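# Sort stickered items into matching colored containers

## Task

Put every item into the container whose color is the same as the color of the sticker on that item.

## Robot and tools

Robots: four identical i2rt Big YAM arms, arm1 to arm4. Each has six revolute joints, a two-finger gripper and a wrist camera (arm1_cam_wrist to arm4_cam_wrist). Fixed room cameras are cam_room_a1, cam_room_a2, cam_room_b1 and cam_room_b2. Each foot (base_link) faces along its own +x. Feet in the scene frame (m, quat wxyz): arm1 at (-0.644, +1.377, +0.914), quat (+0.682, +0.007, +0.004, +0.731); arm2 at (-0.655, -0.555, +0.928), quat (+0.747, +0.002, +0.000, -0.665); arm3 at (+0.651, -1.332, +0.868), quat (+0.663, -0.004, -0.006, -0.748); arm4 at (+0.648, +0.477, +0.879), quat (+0.687, +0.001, +0.003, +0.727). Reach is about 1.0 m from the joint1 axis.

Frame: one shared scene frame, origin on the floor, +z up. The hand point sits between the finger pads, roughly 1 cm behind the tips. The fingers point along the hand's +z; they open and close along its y. Printed hand positions can be off, more so at long reach. hand_target is where the hand would be at the joint targets currently held; under load the hand may stop short of it.

move: one action. Keys arm1, arm2, arm3, arm4 (each optional; an arm left out gets nothing new) plus cameras. Each arm's part holds "joints", "target" (with optional "speed"), or both.
- joints: a dict of absolute joint targets by name, in radians, gripper in metres. Ranges: joint1_rad -2.879..2.879 (base yaw, positive counter-clockwise seen from above, 0 points along the foot's +x); joint2_rad 0..3.141 (shoulder, 0 is upper arm pointing back, positive lifts it up and forward); joint3_rad 0..3.019 (elbow, 0 folded, positive opens); joint4_rad -1.692..1.57 (hand pitch, positive tips the fingers up); joint5_rad -1.57..1.57 (sideways hand swing, positive to the arm's right); joint6_rad -2.094..2.094 (hand roll, positive clockwise viewed from behind the hand); gripper_m 0..0.093 (fingertip gap). Done tolerances: ±0.045, ±0.14, ±0.09, ±0.055, ±0.03, ±0.035 rad, gripper ±0.003 m.
- target: one list of seven numbers [x, y, z, qw, qx, qy, qz], an absolute hand pose in the scene frame, metres plus a unit quaternion, same layout as the printed "hand" line. The hand travels a straight line from its hand_target to it. If target is given, joints may hold only gripper_m.
- speed: top path speed, 0.002..0.5 m/s (default 0.25); rotation is capped at twice that in rad/s. Only allowed with target.
All motions in one call start together; all hand paths end together, paced by the slowest. A path lasts 0.5 to 10 s and stops short if it would need more. Each control step clips the path pose to within 100 mm and 20 degrees of the measured hand, then solves damped IK, favouring position. Expect errors of a centimetre or more and overshoot of speed near full stretch. Paths ignore obstacles and other arms. Unknown keys make a call invalid; out-of-range values get it refused, and a refusal cancels the remaining move, wait and finished_scene calls of that reply.

wait: seconds 0..10, plus cameras; commands nothing, returns full state and images.
zoom_image: camera name and region [x0, y0, x1, y1] in pixels, top-left origin, at most 504 by 504; only for a camera in the latest images.
read_manual: section "licences"; returns licence text only.
finished_scene: scene = the current scene's number; ends it irreversibly, so the goal must already hold without the robots. Calls after it in the same reply act on the next scene.

Results: each arm's joint_positions, Joint velocities (rad/s, gripper m/s; "within noise" when still), joint torques (N m, arm joints only, offset and noisy; numbers 3 and 4 flip sign beyond ±28), hand, hand_target, joint_status and hand_status. The "move" line gives per arm "done" or its worst status. "as last shown" marks arms not named, with "not commanded" status. "pictures" lists image order. Status words: off_target (resting off target, maybe still pushing); time_out (each joint keeps a target near where it stopped, within 0.375, 0.375, 0.113, 0.225, 0.075, 0.3 rad, and keeps pushing; on_its_own lists them, "held at" is the target); not_followed with "joint command not followed" or "pose unreachable" (a self/other-arm clearance check blocked it; the gripper still moves, and the arm may keep trying). Send a joint its reported position to stop it pushing.

Gripper: while gripping a rigid part hard, gripper_m reads up to 0.005 below the part's width (some grippers up to 0.002 above); closed on nothing it reads 0.000 to 0.003. Force is about 50 to 64 N per pad. Grip lightly just under the touch reading, firmly from about 0.005 below it. To release, command well above the reading.

Avoid: knocking items out of the work area or onto the floor; dropping items or releasing them while moving; slamming; pressing two robots together, including one gripper closing on another's fingers (the clearance check lets fingers, gripper housings and cameras meet). Arms do not stop on contact and can push hard; sustained pushing, holding loads or full stretch heat motors. MOTOR HOT appears at 85 °C; at 100 °C the arm goes limp for 30 to 60 s (OVER-TEMPERATURE FAULT) and its keys read limit_stop_at_motor_heat, so resend targets afterwards. Loose objects may be nudged by outside pushes now and then.

Each tool is called after "Request:" as name(argument=value, ...), one argument or row to a line, values as JSON.

## Session

Request:
move(
)

Scene clock: 0.00 s.
Joint torques (N m): no reading
Motor temperatures (°C): arm1=[22 24 25 23 21 21 21] | arm2=[24 24 24 22 22 20 23] | arm3=[24 24 23 24 24 23 23] | arm4=[23 21 22 22 25 21 24]
Heat: arm1: hottest joint3_rad 25 °C; arm2: hottest joint1_rad 24 °C; arm3: hottest joint1_rad 24 °C; arm4: hottest joint5_rad 25 °C.
Joint velocities: within noise
arm1.joint_positions: joint1_rad=-0.126 joint2_rad=+0.534 joint3_rad=+1.403 joint4_rad=-1.611 joint5_rad=-0.026 joint6_rad=-0.127 gripper_m=+0.09396
arm1.joint_status: not commanded
arm1.hand: x=-0.6307 y=+1.5344 z=+1.4214 quat_wxyz=(-0.298, +0.671, -0.622, -0.272) (m; scene frame)
arm1.hand_target: x=-0.6306 y=+1.5327 z=+1.4326 quat_wxyz=(-0.308, +0.666, -0.618, -0.280) (m; scene frame)
arm1.hand_status: not commanded
arm2.joint_positions: joint1_rad=-0.045 joint2_rad=+0.390 joint3_rad=+1.428 joint4_rad=-1.186 joint5_rad=+0.166 joint6_rad=-0.774 gripper_m=+0.09396
arm2.joint_status: not commanded
arm2.hand: x=-0.6756 y=-0.6916 z=+1.5578 quat_wxyz=(-0.217, -0.319, -0.688, +0.615) (m; scene frame)
arm2.hand_target: x=-0.6760 y=-0.6854 z=+1.5652 quat_wxyz=(-0.221, -0.317, -0.681, +0.622) (m; scene frame)
arm2.hand_status: not commanded
arm3.joint_positions: joint1_rad=+0.075 joint2_rad=+0.276 joint3_rad=+1.523 joint4_rad=-1.599 joint5_rad=-0.185 joint6_rad=-0.597 gripper_m=+0.09396
arm3.joint_status: not commanded
arm3.hand: x=+0.6803 y=-1.3506 z=+1.4452 quat_wxyz=(-0.326, -0.350, -0.735, +0.481) (m; scene frame)
arm3.hand_target: x=+0.6804 y=-1.3484 z=+1.4507 quat_wxyz=(-0.328, -0.347, -0.731, +0.487) (m; scene frame)
arm3.hand_status: not commanded
arm4.joint_positions: joint1_rad=+0.109 joint2_rad=+0.555 joint3_rad=+1.556 joint4_rad=-1.251 joint5_rad=+0.178 joint6_rad=-0.775 gripper_m=+0.09396
arm4.joint_status: not commanded
arm4.hand: x=+0.6522 y=+0.6599 z=+1.5276 quat_wxyz=(-0.572, +0.731, -0.297, -0.221) (m; scene frame)
arm4.hand_target: x=+0.6531 y=+0.6547 z=+1.5360 quat_wxyz=(-0.580, +0.725, -0.296, -0.226) (m; scene frame)
arm4.hand_status: not commanded
pictures: arm1_cam_wrist, arm2_cam_wrist, arm3_cam_wrist, arm4_cam_wrist, cam_room_a1, cam_room_a2, cam_room_b1, cam_room_b2
Images, in order (width x height): arm1_cam_wrist 672x504, arm2_cam_wrist 672x504, arm3_cam_wrist 672x504, arm4_cam_wrist 672x504, cam_room_a1 672x504, cam_room_a2 672x504, cam_room_b1 672x504, cam_room_b2 672x504.

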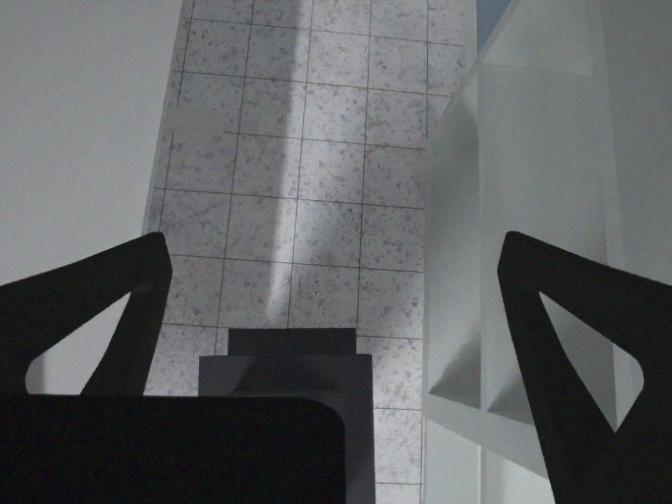

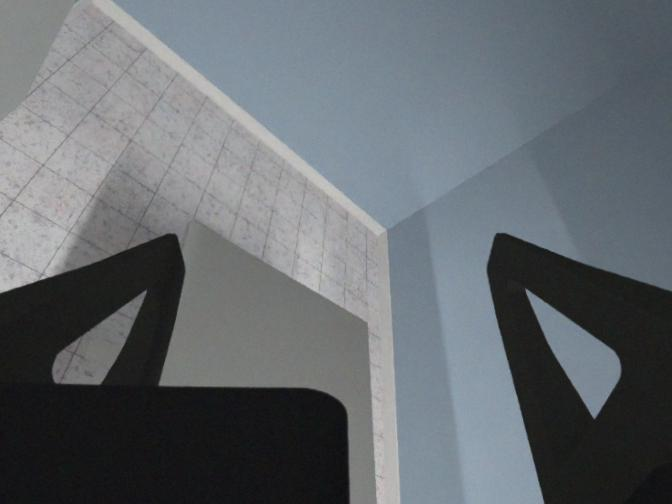

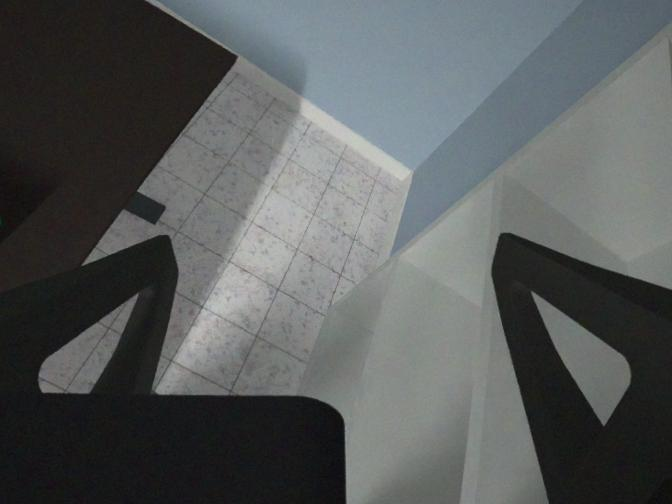

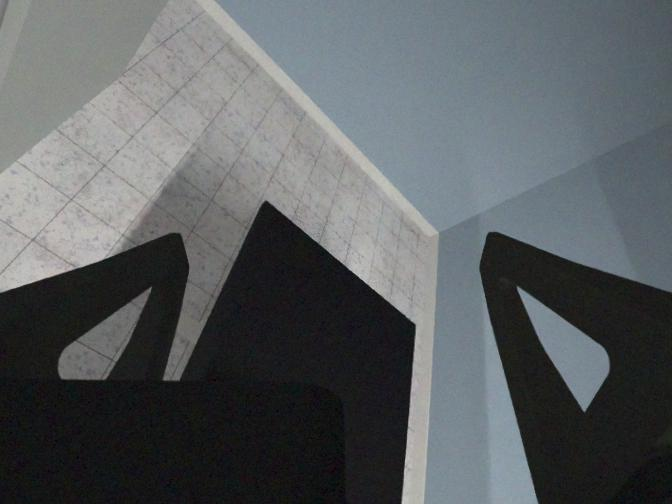

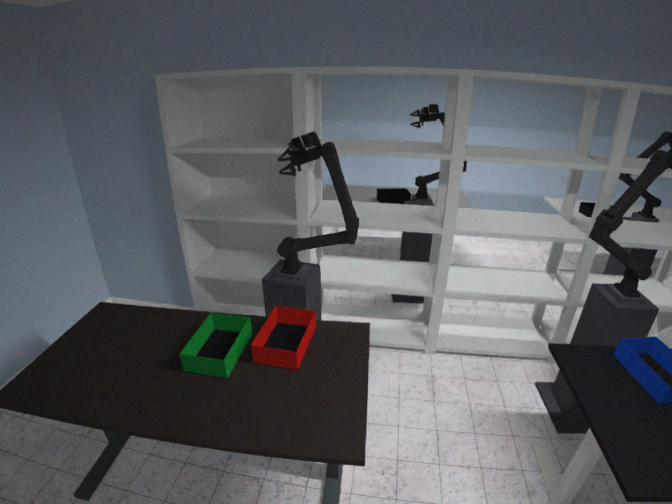

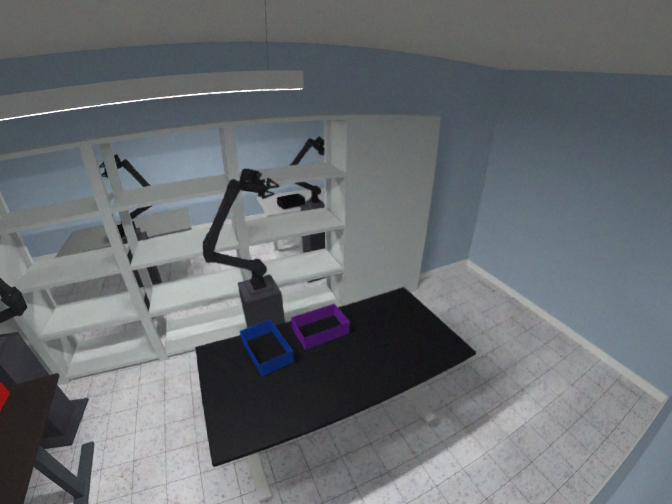

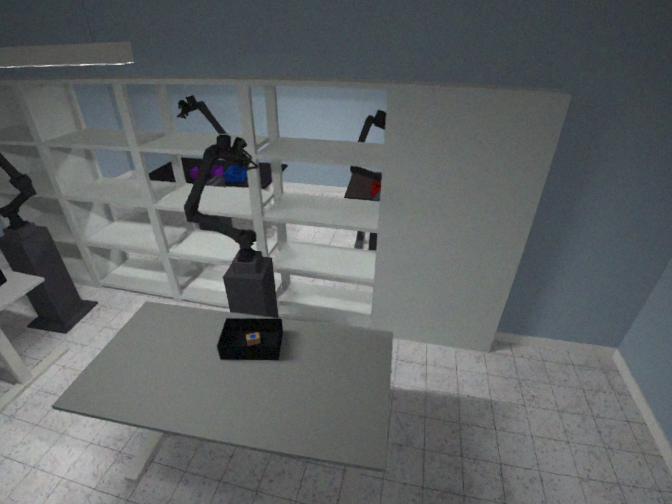

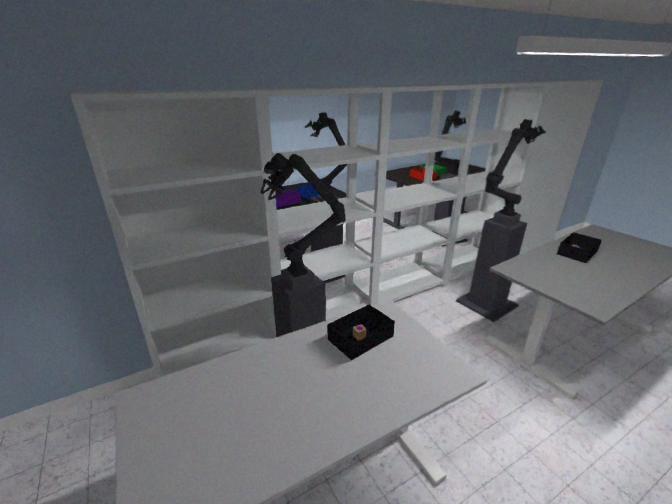

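Request:
zoom_image(
  camera="cam_room_b1",
  region=[150, 280, 350, 430],
)

Request:
zoom_image(
  camera="cam_room_b2",
  region=[280, 280, 480, 430],
)

Request:
zoom_image(
  camera="cam_room_b2",
  region=[480, 180, 672, 330],
)

Request:
zoom_image(
  camera="cam_room_a1",
  region=[150, 270, 350, 420],
)

Request:
zoom_image(
  camera="cam_room_a2",
  region=[200, 270, 400, 420],
)

Scaled by 2.520.

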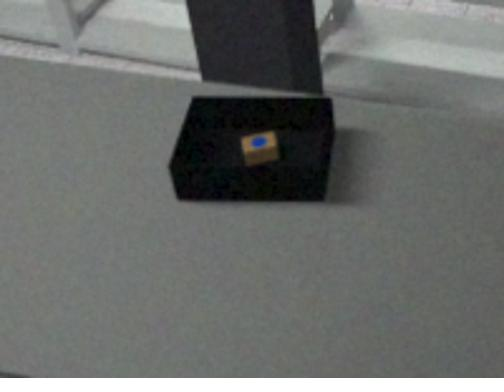

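Scaled by 2.520.

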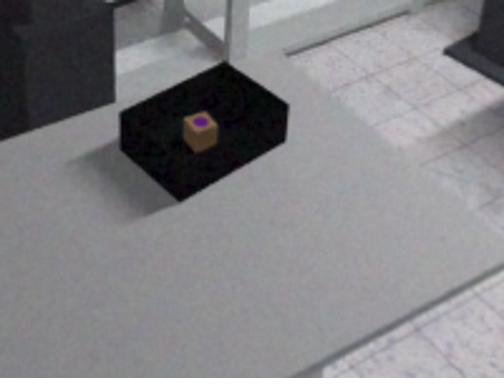

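Scaled by 2.625.

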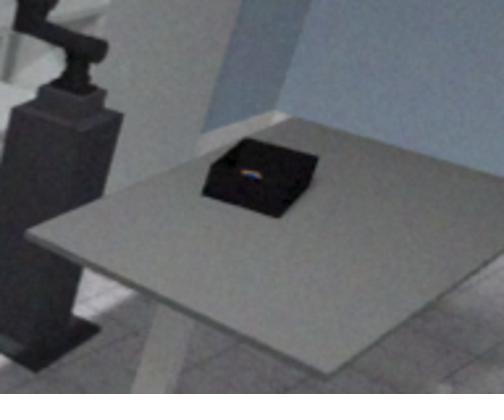

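Scaled by 2.520.

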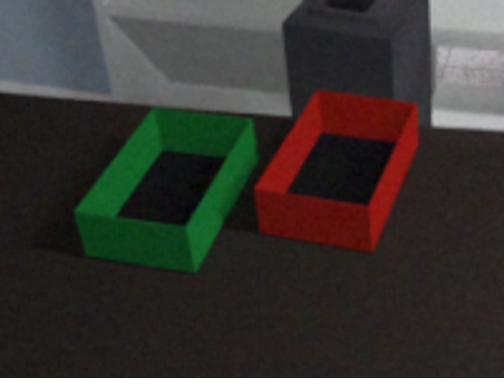

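Scaled by 2.520.

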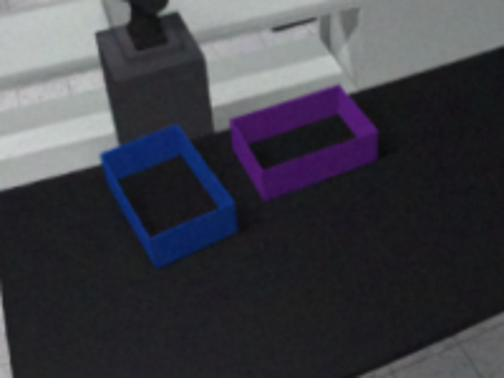

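Request:
move(
  arm1={"joints": {"joint1_rad": -1.64, "joint4_rad": -1.1, "joint5_rad": 0.0, "joint6_rad": 0.0}},
  arm2={"joints": {"joint1_rad": 1.454, "joint4_rad": -1.2, "joint5_rad": 0.0, "joint6_rad": 0.0}},
  arm3={"joints": {"joint1_rad": -1.45, "joint4_rad": -1.4, "joint5_rad": 0.0, "joint6_rad": 0.0}},
  arm4={"joints": {"joint1_rad": 1.514, "joint4_rad": -1.25, "joint5_rad": 0.0, "joint6_rad": 0.0}},
)

Scene clock: 71.83 s.
Joint torques (N m): arm1=[-2.02 4.95 10.51 2.69 0.01 0.09] | arm2=[1.14 5.13 8.81 2.06 -0.09 0.21] | arm3=[0.67 9.64 5.5 2.52 0.03 0.02] | arm4=[1.03 4.25 7.24 1.43 0.04 0.2]
Motor temperatures (°C): arm1=[22 24 29 24 21 21 21] | arm2=[24 25 27 23 22 20 23] | arm3=[24 25 24 24 24 23 23] | arm4=[23 22 27 22 24 21 24]
Heat: arm1: hottest joint3_rad 29 °C; arm2: hottest joint3_rad 27 °C; arm3: hottest joint2_rad 25 °C; arm4: hottest joint3_rad 27 °C.
move: arm1 done; arm2 done; arm3 done; arm4 done
Joint velocities: within noise
arm1.joint_positions: joint1_rad=-1.633 joint2_rad=+0.534 joint3_rad=+1.403 joint4_rad=-1.123 joint5_rad=+0.000 joint6_rad=-0.007 gripper_m=+0.09398
arm1.joint_status: all done
arm1.hand: x=-0.4188 y=+1.3767 z=+1.5219 quat_wxyz=(-0.605, +0.005, -0.796, -0.001) (m; scene frame)
arm1.hand_target: x=-0.4223 y=+1.3751 z=+1.5389 quat_wxyz=(-0.623, -0.001, -0.782, -0.001) (m; scene frame)
arm1.hand_status: not commanded
arm2.joint_positions: joint1_rad=+1.449 joint2_rad=+0.390 joint3_rad=+1.428 joint4_rad=-1.186 joint5_rad=+0.002 joint6_rad=-0.014 gripper_m=+0.09398
arm2.joint_status: all done
arm2.hand: x=-0.5214 y=-0.5588 z=+1.5582 quat_wxyz=(-0.653, +0.002, -0.757, +0.006) (m; scene frame)
arm2.hand_target: x=-0.5282 y=-0.5578 z=+1.5616 quat_wxyz=(-0.655, -0.001, -0.755, -0.001) (m; scene frame)
arm2.hand_status: not commanded
arm3.joint_positions: joint1_rad=-1.441 joint2_rad=+0.276 joint3_rad=+1.523 joint4_rad=-1.418 joint5_rad=-0.001 joint6_rad=-0.008 gripper_m=+0.09398
arm3.joint_status: all done
arm3.hand: x=+0.6104 y=-1.3232 z=+1.4866 quat_wxyz=(-0.006, -0.765, -0.003, +0.644) (m; scene frame)
arm3.hand_target: x=+0.6128 y=-1.3226 z=+1.4953 quat_wxyz=(-0.005, -0.756, +0.004, +0.654) (m; scene frame)
arm3.hand_status: not commanded
arm4.joint_positions: joint1_rad=+1.509 joint2_rad=+0.555 joint3_rad=+1.556 joint4_rad=-1.251 joint5_rad=+0.001 joint6_rad=-0.014 gripper_m=+0.09398
arm4.joint_status: all done
arm4.hand: x=+0.4707 y=+0.4812 z=+1.5284 quat_wxyz=(-0.005, +0.788, +0.002, -0.615) (m; scene frame)
arm4.hand_target: x=+0.4761 y=+0.4801 z=+1.5362 quat_wxyz=(+0.001, +0.782, -0.001, -0.623) (m; scene frame)
arm4.hand_status: not commanded
pictures: arm1_cam_wrist, arm2_cam_wrist, arm3_cam_wrist, arm4_cam_wrist, cam_room_a1, cam_room_a2, cam_room_b1, cam_room_b2
Images, in order (width x height): arm1_cam_wrist 672x504, arm2_cam_wrist 672x504, arm3_cam_wrist 672x504, arm4_cam_wrist 672x504, cam_room_a1 672x504, cam_room_a2 672x504, cam_room_b1 672x504, cam_room_b2 672x504.

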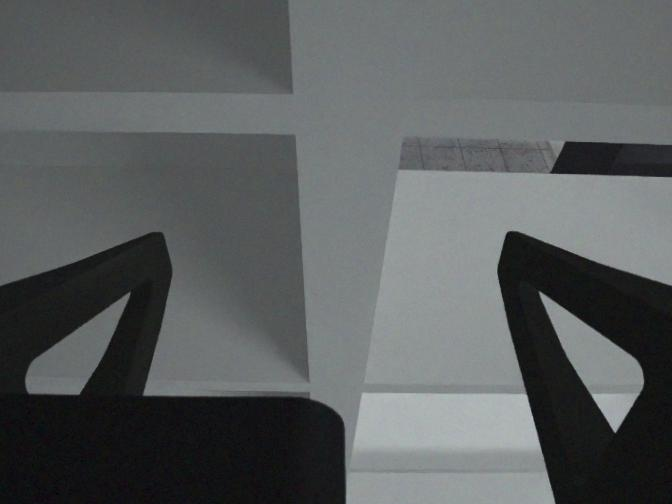

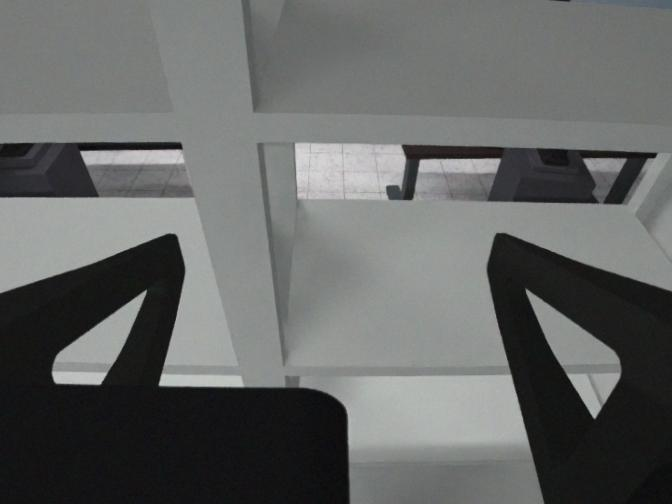

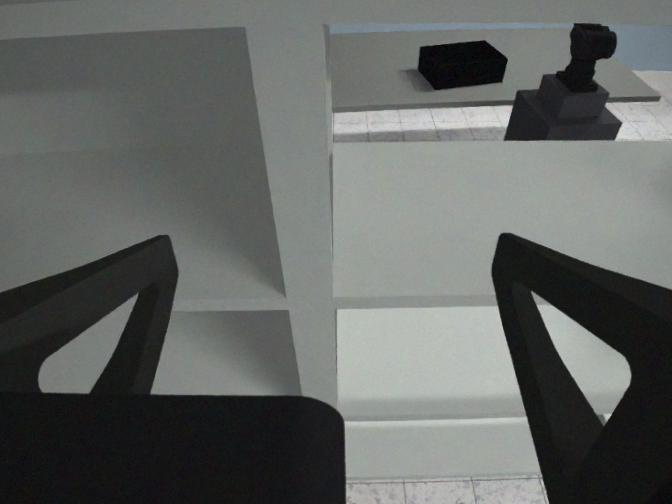

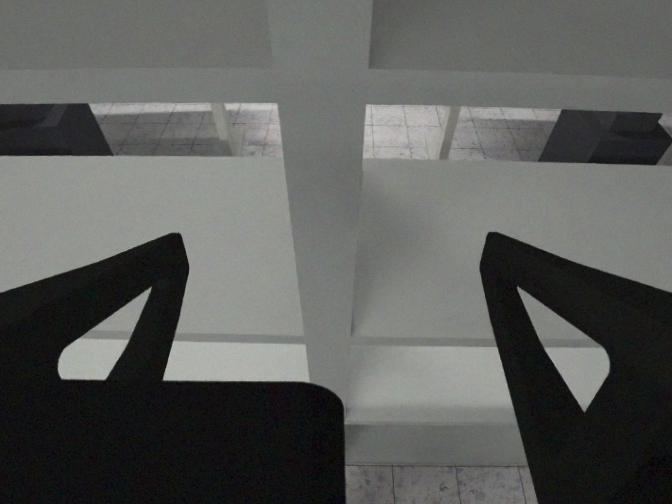

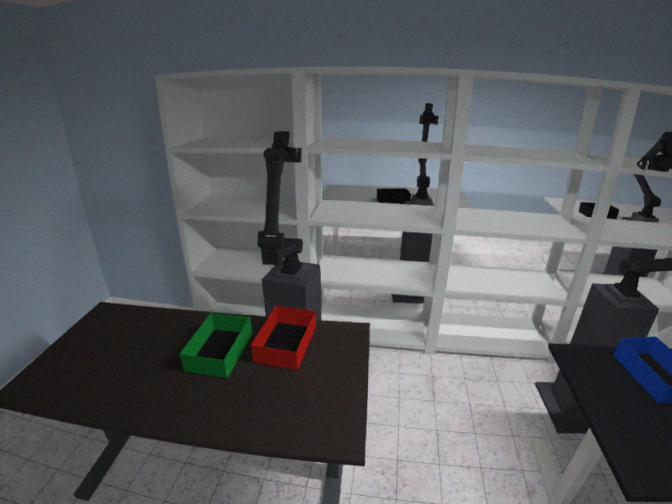

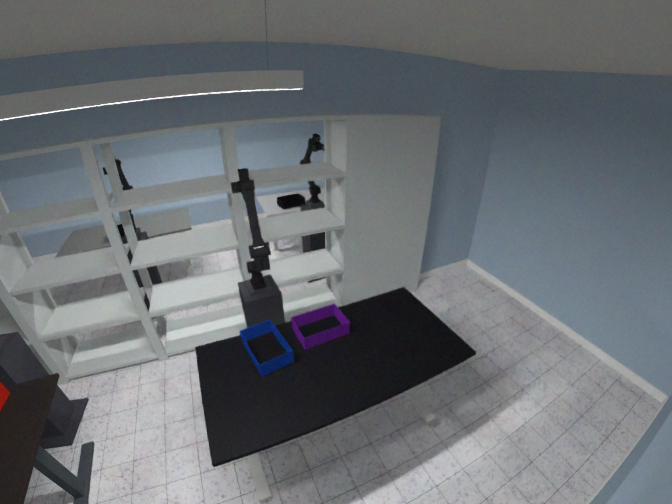

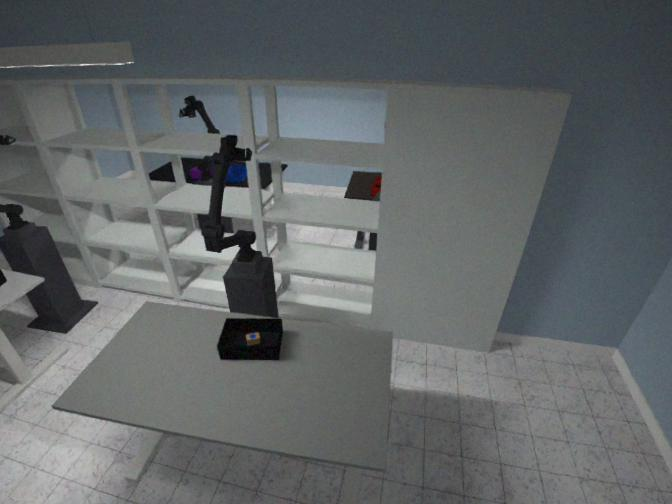

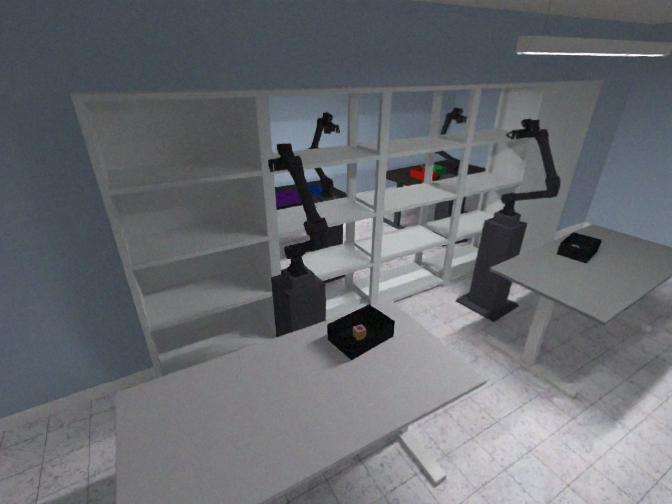

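Request:
move(
  arm1={"joints": {"joint1_rad": 1.50, "joint4_rad": -1.567}},
  arm2={"joints": {"joint1_rad": -1.688, "joint4_rad": -1.69}},
  arm3={"joints": {"joint1_rad": 1.69, "joint3_rad": 1.3, "joint4_rad": -1.69}},
  arm4={"joints": {"joint1_rad": -1.627, "joint4_rad": -1.69}},
  cameras=["arm1_cam_wrist", "arm2_cam_wrist", "arm3_cam_wrist", "arm4_cam_wrist"],
)

Scene clock: 133.27 s.
Joint torques (N m): arm1=[-1.26 5.95 10.06 1.28 0.06 0.09] | arm2=[0.38 5.25 8.68 1.78 -0.04 0.2] | arm3=[1.9 7.77 6.24 1.25 0.04 0.02] | arm4=[0.15 4.31 6.99 0.85 0.04 0.15]
Motor temperatures (°C): arm1=[22 24 30 24 21 21 21] | arm2=[24 25 28 22 22 20 23] | arm3=[24 25 25 24 24 23 23] | arm4=[23 22 28 22 24 21 24]
Heat: arm1: hottest joint3_rad 30 °C; arm2: hottest joint3_rad 28 °C; arm3: hottest joint2_rad 25 °C; arm4: hottest joint3_rad 28 °C.
move: arm1 done; arm2 done; arm3 done; arm4 done
Joint velocities: within noise
arm1.joint_positions: joint1_rad=+1.493 joint2_rad=+0.534 joint3_rad=+1.403 joint4_rad=-1.555 joint5_rad=-0.001 joint6_rad=-0.006 gripper_m=+0.09402
arm1.joint_status: all done
arm1.hand: x=-0.8030 y=+1.3778 z=+1.4339 quat_wxyz=(-0.004, +0.901, -0.001, -0.435) (m; scene frame)
arm1.hand_target: x=-0.7983 y=+1.3767 z=+1.4420 quat_wxyz=(-0.002, +0.898, +0.000, -0.440) (m; scene frame)
arm1.hand_status: not commanded
arm2.joint_positions: joint1_rad=-1.683 joint2_rad=+0.390 joint3_rad=+1.428 joint4_rad=-1.669 joint5_rad=+0.001 joint6_rad=-0.013 gripper_m=+0.09403
arm2.joint_status: all done
joint sent to its limit — arm2.joint4_rad, lower limit.
arm2.hand: x=-0.7462 y=-0.5568 z=+1.4491 quat_wxyz=(+0.004, -0.892, -0.008, +0.452) (m; scene frame)
arm2.hand_target: x=-0.7399 y=-0.5565 z=+1.4523 quat_wxyz=(+0.002, -0.891, -0.001, +0.454) (m; scene frame)
arm2.hand_status: not commanded
arm3.joint_positions: joint1_rad=+1.681 joint2_rad=+0.275 joint3_rad=+1.296 joint4_rad=-1.684 joint5_rad=+0.000 joint6_rad=-0.007 gripper_m=+0.09402
arm3.joint_status: all done
arm3.hand: x=+0.7196 y=-1.3263 z=+1.3407 quat_wxyz=(-0.439, +0.001, -0.898, +0.010) (m; scene frame)
arm3.hand_target: x=+0.7188 y=-1.3257 z=+1.3409 quat_wxyz=(-0.437, +0.002, -0.899, +0.006) (m; scene frame)
arm3.hand_status: not commanded
arm4.joint_positions: joint1_rad=-1.622 joint2_rad=+0.555 joint3_rad=+1.556 joint4_rad=-1.668 joint5_rad=+0.001 joint6_rad=-0.012 gripper_m=+0.09403
arm4.joint_status: all done
joint sent to its limit — arm4.joint4_rad, lower limit.
arm4.hand: x=+0.7857 y=+0.4794 z=+1.4357 quat_wxyz=(-0.435, +0.009, -0.901, +0.003) (m; scene frame)
arm4.hand_target: x=+0.7802 y=+0.4789 z=+1.4403 quat_wxyz=(-0.438, +0.001, -0.899, +0.001) (m; scene frame)
arm4.hand_status: not commanded
pictures: arm1_cam_wrist, arm2_cam_wrist, arm3_cam_wrist, arm4_cam_wrist
Images, in order (width x height): arm1_cam_wrist 672x504, arm2_cam_wrist 672x504, arm3_cam_wrist 672x504, arm4_cam_wrist 672x504.

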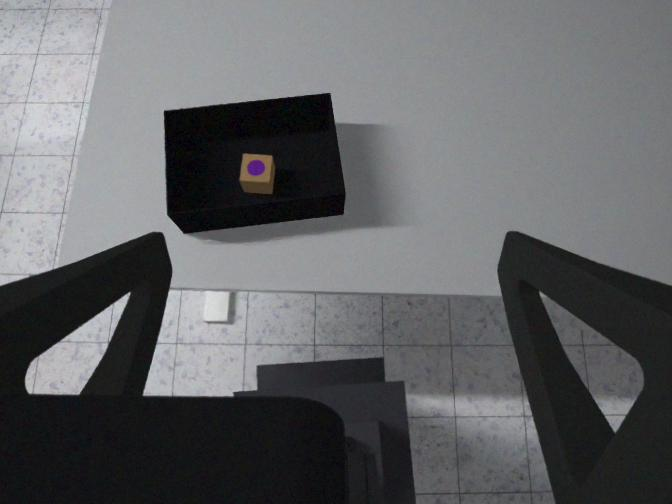

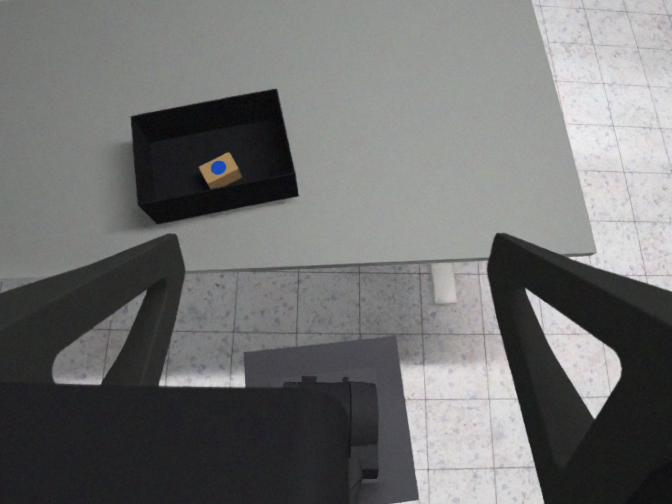

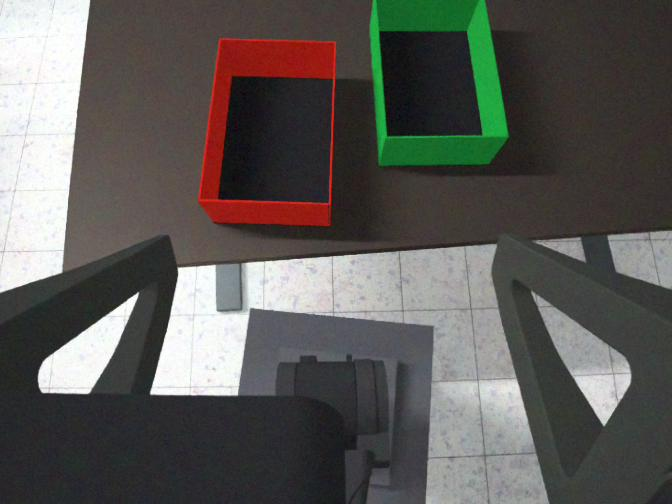

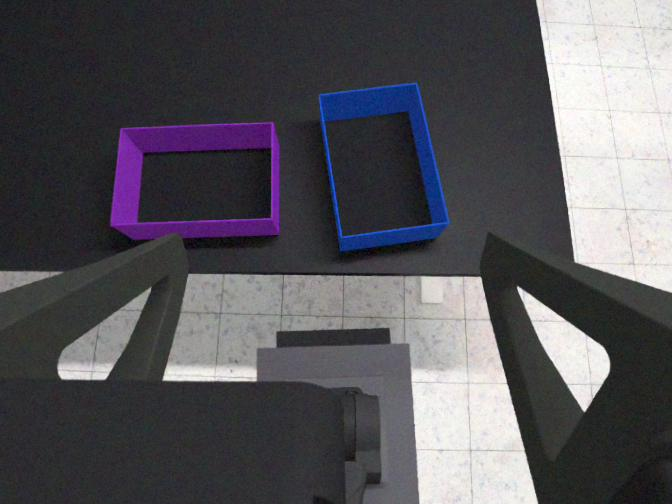

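Request:
move(
  arm1={"target": [-1.08, 1.235, 1.08, 0, 1, 0, 0], "speed": 0.3},
  cameras=["arm1_cam_wrist", "cam_room_b2"],
)

Scene clock: 162.57 s.
Joint torques (N m): arm1=[-1.32 -12.75 14.76 0.47 0 0.12] | arm2=[0.32 5.19 8.69 1.8 -0.05 0.2] | arm3=[2.08 7.65 6.24 1.22 0.03 0] | arm4=[0.62 4.25 7.05 0.85 0.04 0.17]
Motor temperatures (°C): arm1=[22 24 31 23 21 21 21] | arm2=[24 25 28 22 22 20 23] | arm3=[24 25 26 24 24 23 23] | arm4=[23 22 29 22 24 21 24]
Heat: arm1: hottest joint3_rad 31 °C; arm2: hottest joint3_rad 28 °C; arm3: hottest joint3_rad 26 °C; arm4: hottest joint3_rad 29 °C.
move: arm1 off_target
Joint velocities: within noise
arm1.joint_positions: joint1_rad=+1.802 joint2_rad=+1.599 joint3_rad=+1.257 joint4_rad=-1.316 joint5_rad=-0.006 joint6_rad=+0.303 gripper_m=+0.09402
arm1.joint_status: not commanded
arm1.hand: x=-1.0607 y=+1.2465 z=+1.0543 quat_wxyz=(-0.011, +0.999, -0.001, +0.035) (m; scene frame)
arm1.hand_target: x=-1.0785 y=+1.2354 z=+1.0804 quat_wxyz=(+0.000, +1.000, +0.000, +0.000) (m; scene frame)
arm1.hand_status: off_target (0.034 m and 4.2 deg from the pose sent, 0.472 m and 51.5 deg at the start)
arm2, arm3, arm4: as last shown
arm2.hand_target: x=-0.7399 y=-0.5565 z=+1.4524 quat_wxyz=(+0.002, -0.891, -0.001, +0.454) (m; scene frame)
pictures: arm1_cam_wrist, cam_room_b2
Images, in order (width x height): arm1_cam_wrist 672x504, cam_room_b2 672x504.

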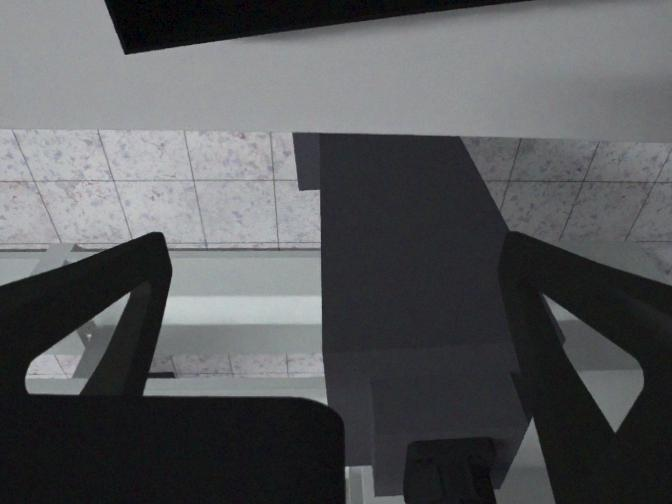

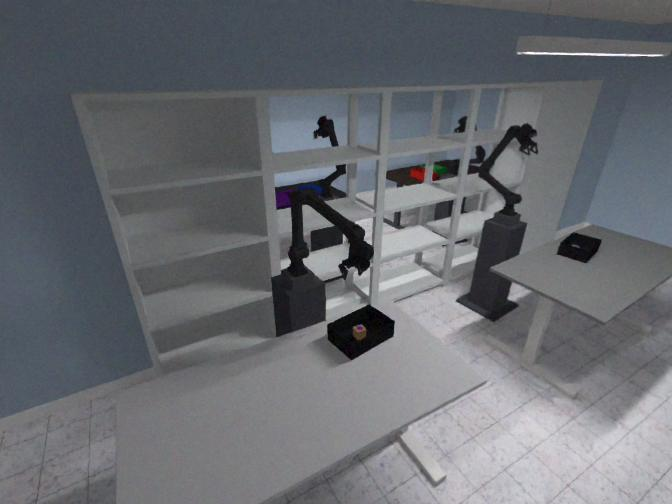

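Request:
move(
  arm1={"target": [-1.15, 1.215, 0.92, 0, 1, 0, 0], "speed": 0.2},
  cameras=["arm1_cam_wrist", "cam_room_b2"],
)

Scene clock: 177.70 s.
Joint torques (N m): arm1=[-1.26 -14.62 12.66 0.81 0.02 0.05] | arm2=[0.38 5.19 8.66 1.81 -0.03 0.19] | arm3=[1.96 7.53 6.2 1.26 0.04 0.02] | arm4=[0.38 4.07 7.16 0.85 0.08 0.17]
Motor temperatures (°C): arm1=[22 24 31 23 21 21 21] | arm2=[24 25 28 22 22 20 23] | arm3=[24 25 26 24 24 23 23] | arm4=[23 22 29 22 24 21 24]
Heat: arm1: hottest joint3_rad 31 °C; arm2: hottest joint3_rad 28 °C; arm3: hottest joint3_rad 26 °C; arm4: hottest joint3_rad 29 °C.
move: arm1 off_target
Joint velocities: within noise
arm1.joint_positions: joint1_rad=+1.802 joint2_rad=+1.932 joint3_rad=+1.281 joint4_rad=-0.997 joint5_rad=-0.007 joint6_rad=+0.303 gripper_m=+0.09402
arm1.joint_status: not commanded
arm1.hand: x=-1.1254 y=+1.2275 z=+0.9056 quat_wxyz=(-0.009, +1.000, -0.002, +0.030) (m; scene frame)
arm1.hand_target: x=-1.1488 y=+1.2152 z=+0.9208 quat_wxyz=(+0.000, +1.000, +0.000, +0.000) (m; scene frame)
arm1.hand_status: off_target (0.031 m and 3.6 deg from the pose sent, 0.164 m and 4.2 deg at the start)
arm2, arm3, arm4: as last shown
pictures: arm1_cam_wrist, cam_room_b2
Images, in order (width x height): arm1_cam_wrist 672x504, cam_room_b2 672x504.

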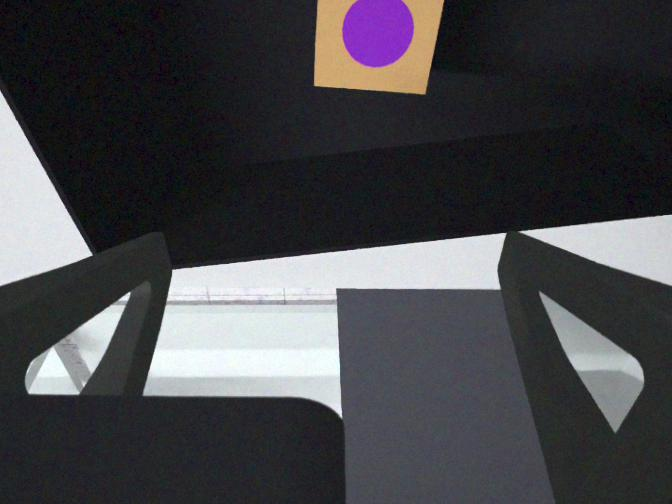

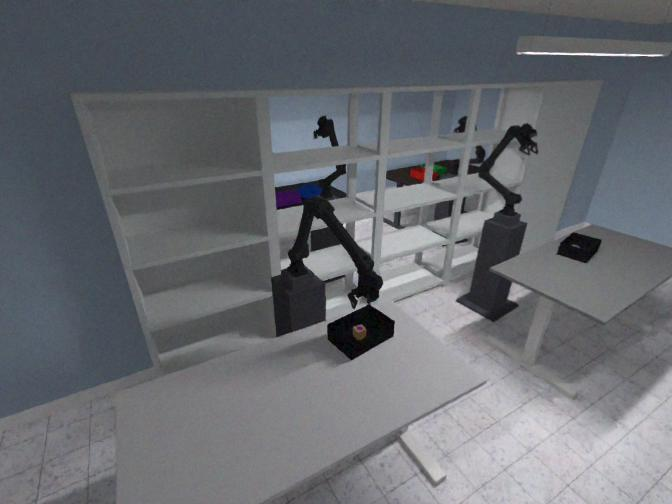

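Request:
move(
  arm1={"target": [-1.168, 1.24, 0.825, 0, 0.9994, -0.035, 0], "speed": 0.15},
  cameras=["arm1_cam_wrist", "cam_room_b2"],
)

Scene clock: 202.20 s.
Joint torques (N m): arm1=[-2.32 -15.62 10.43 0.84 0.04 0.08] | arm2=[0.32 5.25 8.65 1.81 -0.04 0.2] | arm3=[2.08 7.59 6.28 1.24 0.04 0.02] | arm4=[0.15 4.66 7.05 0.76 0.06 0.19]
Motor temperatures (°C): arm1=[22 25 33 23 21 21 21] | arm2=[24 25 28 22 22 20 23] | arm3=[24 25 26 24 24 23 23] | arm4=[23 22 29 22 24 21 24]
Heat: arm1: hottest joint3_rad 33 °C; arm2: hottest joint3_rad 28 °C; arm3: hottest joint3_rad 26 °C; arm4: hottest joint3_rad 29 °C.
move: arm1 off_target
Joint velocities: within noise
arm1.joint_positions: joint1_rad=+1.763 joint2_rad=+2.107 joint3_rad=+1.282 joint4_rad=-0.808 joint5_rad=-0.007 joint6_rad=+0.318 gripper_m=+0.09402
arm1.joint_status: not commanded
arm1.hand: x=-1.1449 y=+1.2434 z=+0.8169 quat_wxyz=(-0.007, +0.999, -0.029, +0.023) (m; scene frame)
arm1.hand_target: x=-1.1674 y=+1.2402 z=+0.8257 quat_wxyz=(+0.000, +0.999, -0.035, +0.000) (m; scene frame)
arm1.hand_status: off_target (0.025 m and 2.9 deg from the pose sent, 0.092 m and 5.2 deg at the start)
arm2, arm3, arm4: as last shown
pictures: arm1_cam_wrist, cam_room_b2
Images, in order (width x height): arm1_cam_wrist 672x504, cam_room_b2 672x504.

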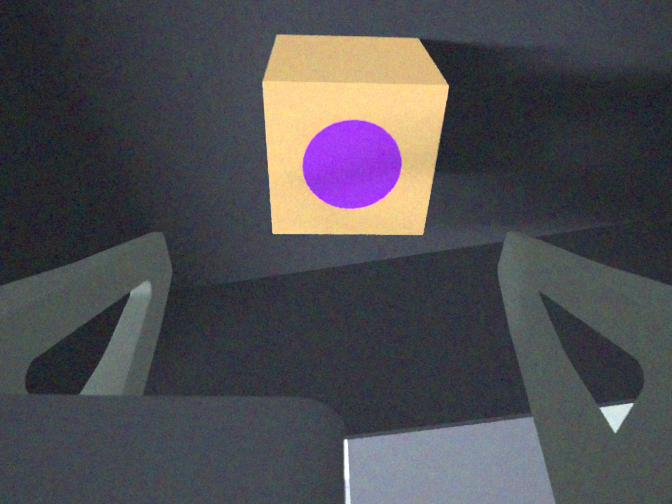

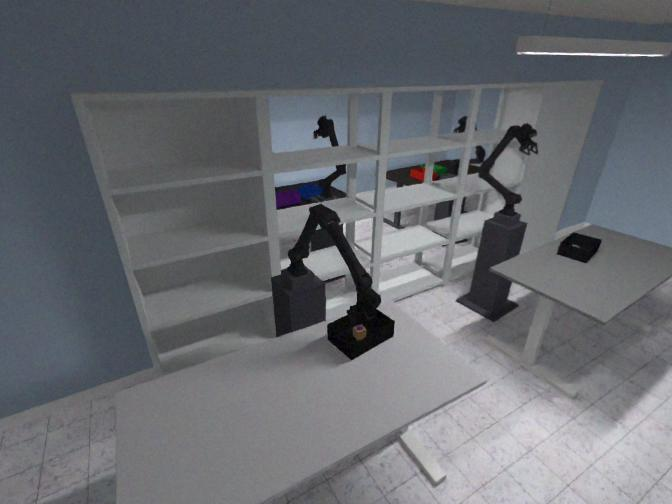

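Request:
move(
  arm1={"target": [-1.167, 1.246, 0.764, 0, 0.9994, -0.035, 0], "speed": 0.1},
  cameras=["arm1_cam_wrist", "cam_room_b2"],
)

Scene clock: 214.73 s.
Joint torques (N m): arm1=[-2.49 -15.38 9.29 0.91 0.04 0.03] | arm2=[0.5 5.13 8.66 1.81 -0.05 0.19] | arm3=[1.96 7.65 6.26 1.21 0.04 0.01] | arm4=[0.32 4.89 7.08 0.87 0.09 0.17]
Motor temperatures (°C): arm1=[22 26 32 23 21 21 21] | arm2=[24 25 28 22 22 20 23] | arm3=[24 25 26 24 24 23 23] | arm4=[23 22 29 22 24 21 24]
Heat: arm1: hottest joint3_rad 32 °C; arm2: hottest joint3_rad 28 °C; arm3: hottest joint3_rad 26 °C; arm4: hottest joint3_rad 29 °C.
move: arm1 off_target
Joint velocities: within noise
arm1.joint_positions: joint1_rad=+1.759 joint2_rad=+2.217 joint3_rad=+1.282 joint4_rad=-0.688 joint5_rad=-0.007 joint6_rad=+0.318 gripper_m=+0.09402
arm1.joint_status: not commanded
arm1.hand: x=-1.1467 y=+1.2455 z=+0.7603 quat_wxyz=(-0.005, +0.999, -0.031, +0.019) (m; scene frame)
arm1.hand_target: x=-1.1666 y=+1.2462 z=+0.7646 quat_wxyz=(+0.000, +0.999, -0.035, +0.000) (m; scene frame)
arm1.hand_status: off_target (0.021 m and 2.3 deg from the pose sent, 0.057 m and 2.9 deg at the start)
arm2, arm3, arm4: as last shown
pictures: arm1_cam_wrist, cam_room_b2
Images, in order (width x height): arm1_cam_wrist 672x504, cam_room_b2 672x504.

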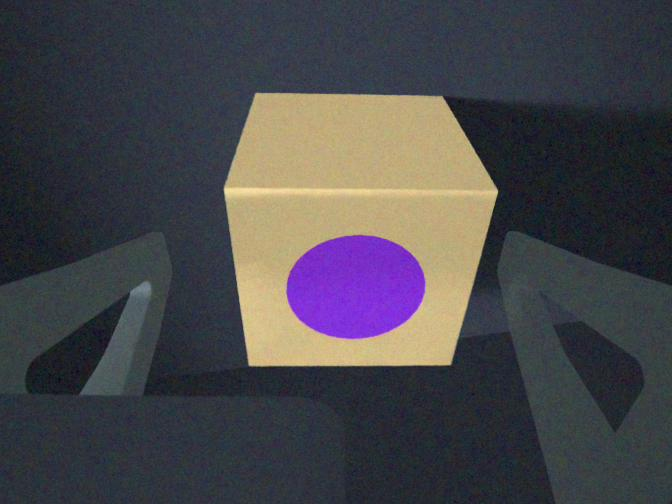

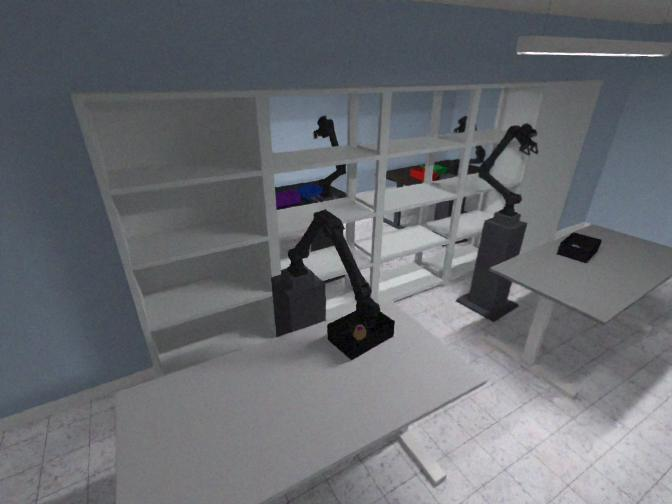

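Request:
move(
  arm1={"target": [-1.167, 1.251, 0.739, 0, 0.9994, -0.035, 0], "speed": 0.1},
  cameras=["arm1_cam_wrist"],
)

Request:
move(
  arm1={"joints": {"gripper_m": 0.048}},
  cameras=["arm1_cam_wrist"],
)

Scene clock: 224.63 s.
Joint torques (N m): arm1=[-2.32 -15.27 9.03 0.8 0.07 -0.04] | arm2=[0.32 5.07 8.69 1.8 -0.04 0.2] | arm3=[2.08 7.71 6.23 1.22 0.04 0.02] | arm4=[0.44 4.37 7.06 0.79 0.08 0.17]
Motor temperatures (°C): arm1=[22 26 32 23 21 21 21] | arm2=[24 25 28 22 22 20 23] | arm3=[24 25 26 24 24 23 23] | arm4=[23 22 29 22 24 21 24]
Heat: arm1: hottest joint3_rad 32 °C; arm2: hottest joint3_rad 28 °C; arm3: hottest joint3_rad 26 °C; arm4: hottest joint3_rad 29 °C.
move: arm1 off_target
Joint velocities: within noise
arm1.joint_positions: joint1_rad=+1.750 joint2_rad=+2.265 joint3_rad=+1.282 joint4_rad=-0.642 joint5_rad=-0.007 joint6_rad=+0.316 gripper_m=+0.09402
arm1.joint_status: not commanded
arm1.hand: x=-1.1453 y=+1.2509 z=+0.7363 quat_wxyz=(-0.005, +0.999, -0.034, +0.019) (m; scene frame)
arm1.hand_target: x=-1.1666 y=+1.2512 z=+0.7398 quat_wxyz=(+0.000, +0.999, -0.035, +0.000) (m; scene frame)
arm1.hand_status: off_target (0.022 m and 2.3 deg from the pose sent, 0.030 m and 2.3 deg at the start)
arm2, arm3, arm4: as last shown
pictures: arm1_cam_wrist
Images, in order (width x height): arm1_cam_wrist 672x504.

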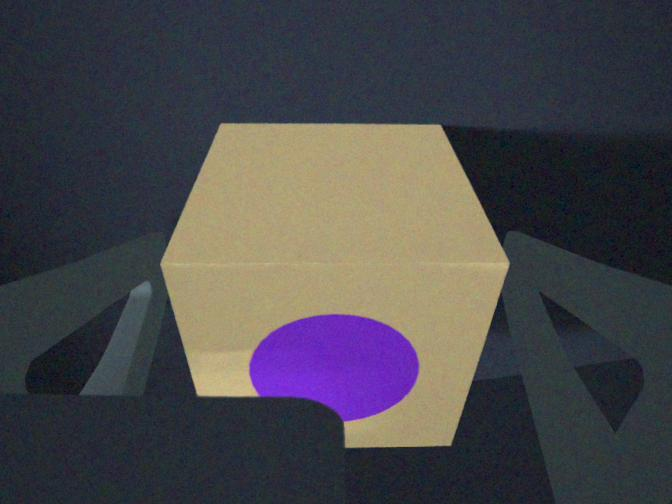

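Scene clock: 225.23 s.
Joint torques (N m): arm1=[-2.26 -15.68 8.81 0.83 0.13 -0.04] | arm2=[0.32 5.13 8.64 1.83 -0.04 0.2] | arm3=[1.96 7.77 6.22 1.25 0.04 0.02] | arm4=[0.44 4.13 6.87 0.84 0.08 0.13]
Motor temperatures (°C): arm1=[22 26 32 23 21 21 21] | arm2=[24 25 28 22 22 20 23] | arm3=[24 25 26 24 24 23 23] | arm4=[23 22 29 22 24 21 24]
Heat: arm1: hottest joint3_rad 32 °C; arm2: hottest joint3_rad 28 °C; arm3: hottest joint3_rad 26 °C; arm4: hottest joint3_rad 29 °C.
move: arm1 off_target
Joint velocities: within noise
arm1.joint_positions: joint1_rad=+1.750 joint2_rad=+2.265 joint3_rad=+1.282 joint4_rad=-0.642 joint5_rad=-0.007 joint6_rad=+0.315 gripper_m=+0.05292
arm1.joint_status: gripper_m off_target (ended at +0.05295, target +0.04800)
arm1.hand: x=-1.1454 y=+1.2509 z=+0.7363 quat_wxyz=(-0.005, +0.999, -0.034, +0.019) (m; scene frame)
arm1.hand_target: x=-1.1665 y=+1.2512 z=+0.7398 quat_wxyz=(+0.000, +0.999, -0.035, +0.000) (m; scene frame)
arm1.hand_status: not commanded
arm2, arm3, arm4: as last shown
pictures: arm1_cam_wrist
Images, in order (width x height): arm1_cam_wrist 672x504.

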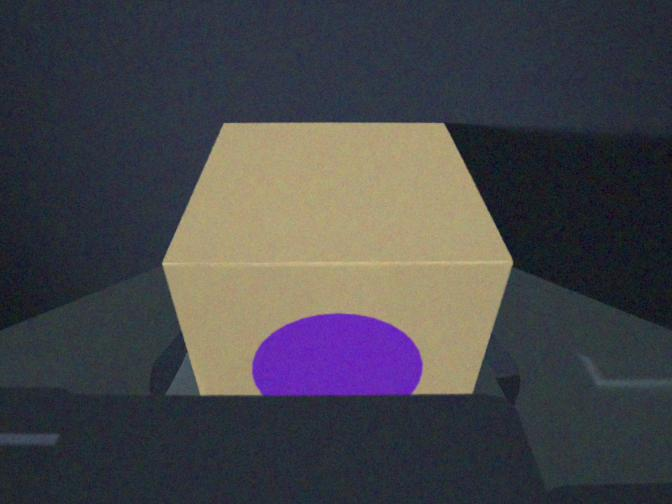

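Request:
move(
  arm1={"target": [-1.167, 1.251, 0.98, 0, 0.9994, -0.035, 0], "speed": 0.25},
  arm2={"target": [-1.13, -0.80, 0.98, 0, 1, 0, 0], "speed": 0.25},
  cameras=["arm1_cam_wrist", "arm2_cam_wrist"],
)

Scene clock: 286.10 s.
Joint torques (N m): arm1=[-2.78 -16.67 13.76 -0.16 0.04 -0.04] | arm2=[0.09 -18.02 13.71 0.14 -0.11 0.06] | arm3=[1.85 7.77 6.22 1.24 0.04 0.01] | arm4=[0.62 4.54 7.09 0.76 0.08 0.18]
Motor temperatures (°C): arm1=[22 27 31 23 21 21 22] | arm2=[24 25 29 22 22 20 23] | arm3=[24 25 26 24 24 23 23] | arm4=[23 22 29 22 24 21 24]
Heat: arm1: hottest joint3_rad 31 °C; arm2: hottest joint3_rad 29 °C; arm3: hottest joint3_rad 26 °C; arm4: hottest joint3_rad 29 °C.
move: arm1 off_target; arm2 off_target
Joint velocities: within noise
arm1.joint_positions: joint1_rad=+1.749 joint2_rad=+1.894 joint3_rad=+1.361 joint4_rad=-1.118 joint5_rad=-0.007 joint6_rad=+0.313 gripper_m=+0.05292
arm1.joint_status: not commanded
arm1.hand: x=-1.1433 y=+1.2506 z=+0.9504 quat_wxyz=(-0.009, +0.999, -0.033, +0.032) (m; scene frame)
arm1.hand_target: x=-1.1654 y=+1.2514 z=+0.9804 quat_wxyz=(+0.000, +0.999, -0.035, +0.000) (m; scene frame)
arm1.hand_status: off_target (0.038 m and 3.8 deg from the pose sent, 0.245 m and 2.3 deg at the start)
arm2.joint_positions: joint1_rad=-1.203 joint2_rad=+1.843 joint3_rad=+1.327 joint4_rad=-1.078 joint5_rad=+0.002 joint6_rad=+0.477 gripper_m=+0.09404
arm2.joint_status: not commanded
arm2.hand: x=-1.1118 y=-0.7953 z=+0.9694 quat_wxyz=(+0.008, -1.000, -0.004, -0.011) (m; scene frame)
arm2.hand_target: x=-1.1294 y=-0.7996 z=+0.9802 quat_wxyz=(+0.000, -1.000, +0.000, +0.000) (m; scene frame)
arm2.hand_status: off_target (0.022 m and 1.6 deg from the pose sent, 0.653 m and 53.7 deg at the start)
arm3, arm4: as last shown
pictures: arm1_cam_wrist, arm2_cam_wrist
Images, in order (width x height): arm1_cam_wrist 672x504, arm2_cam_wrist 672x504.

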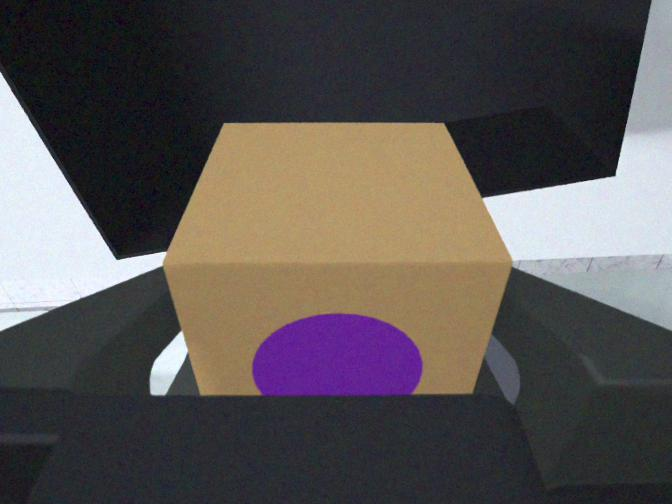

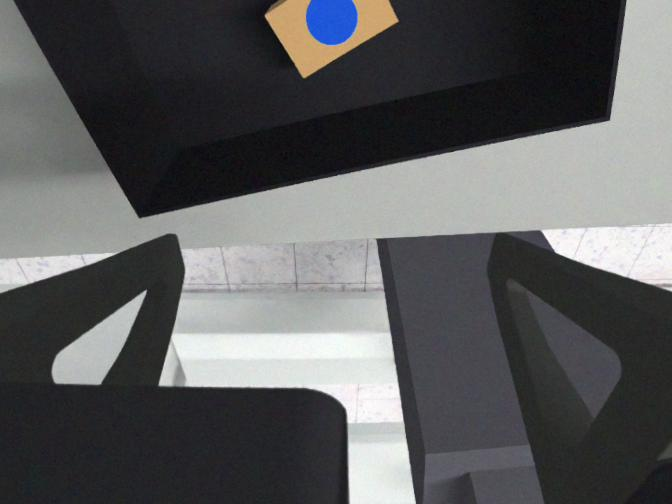

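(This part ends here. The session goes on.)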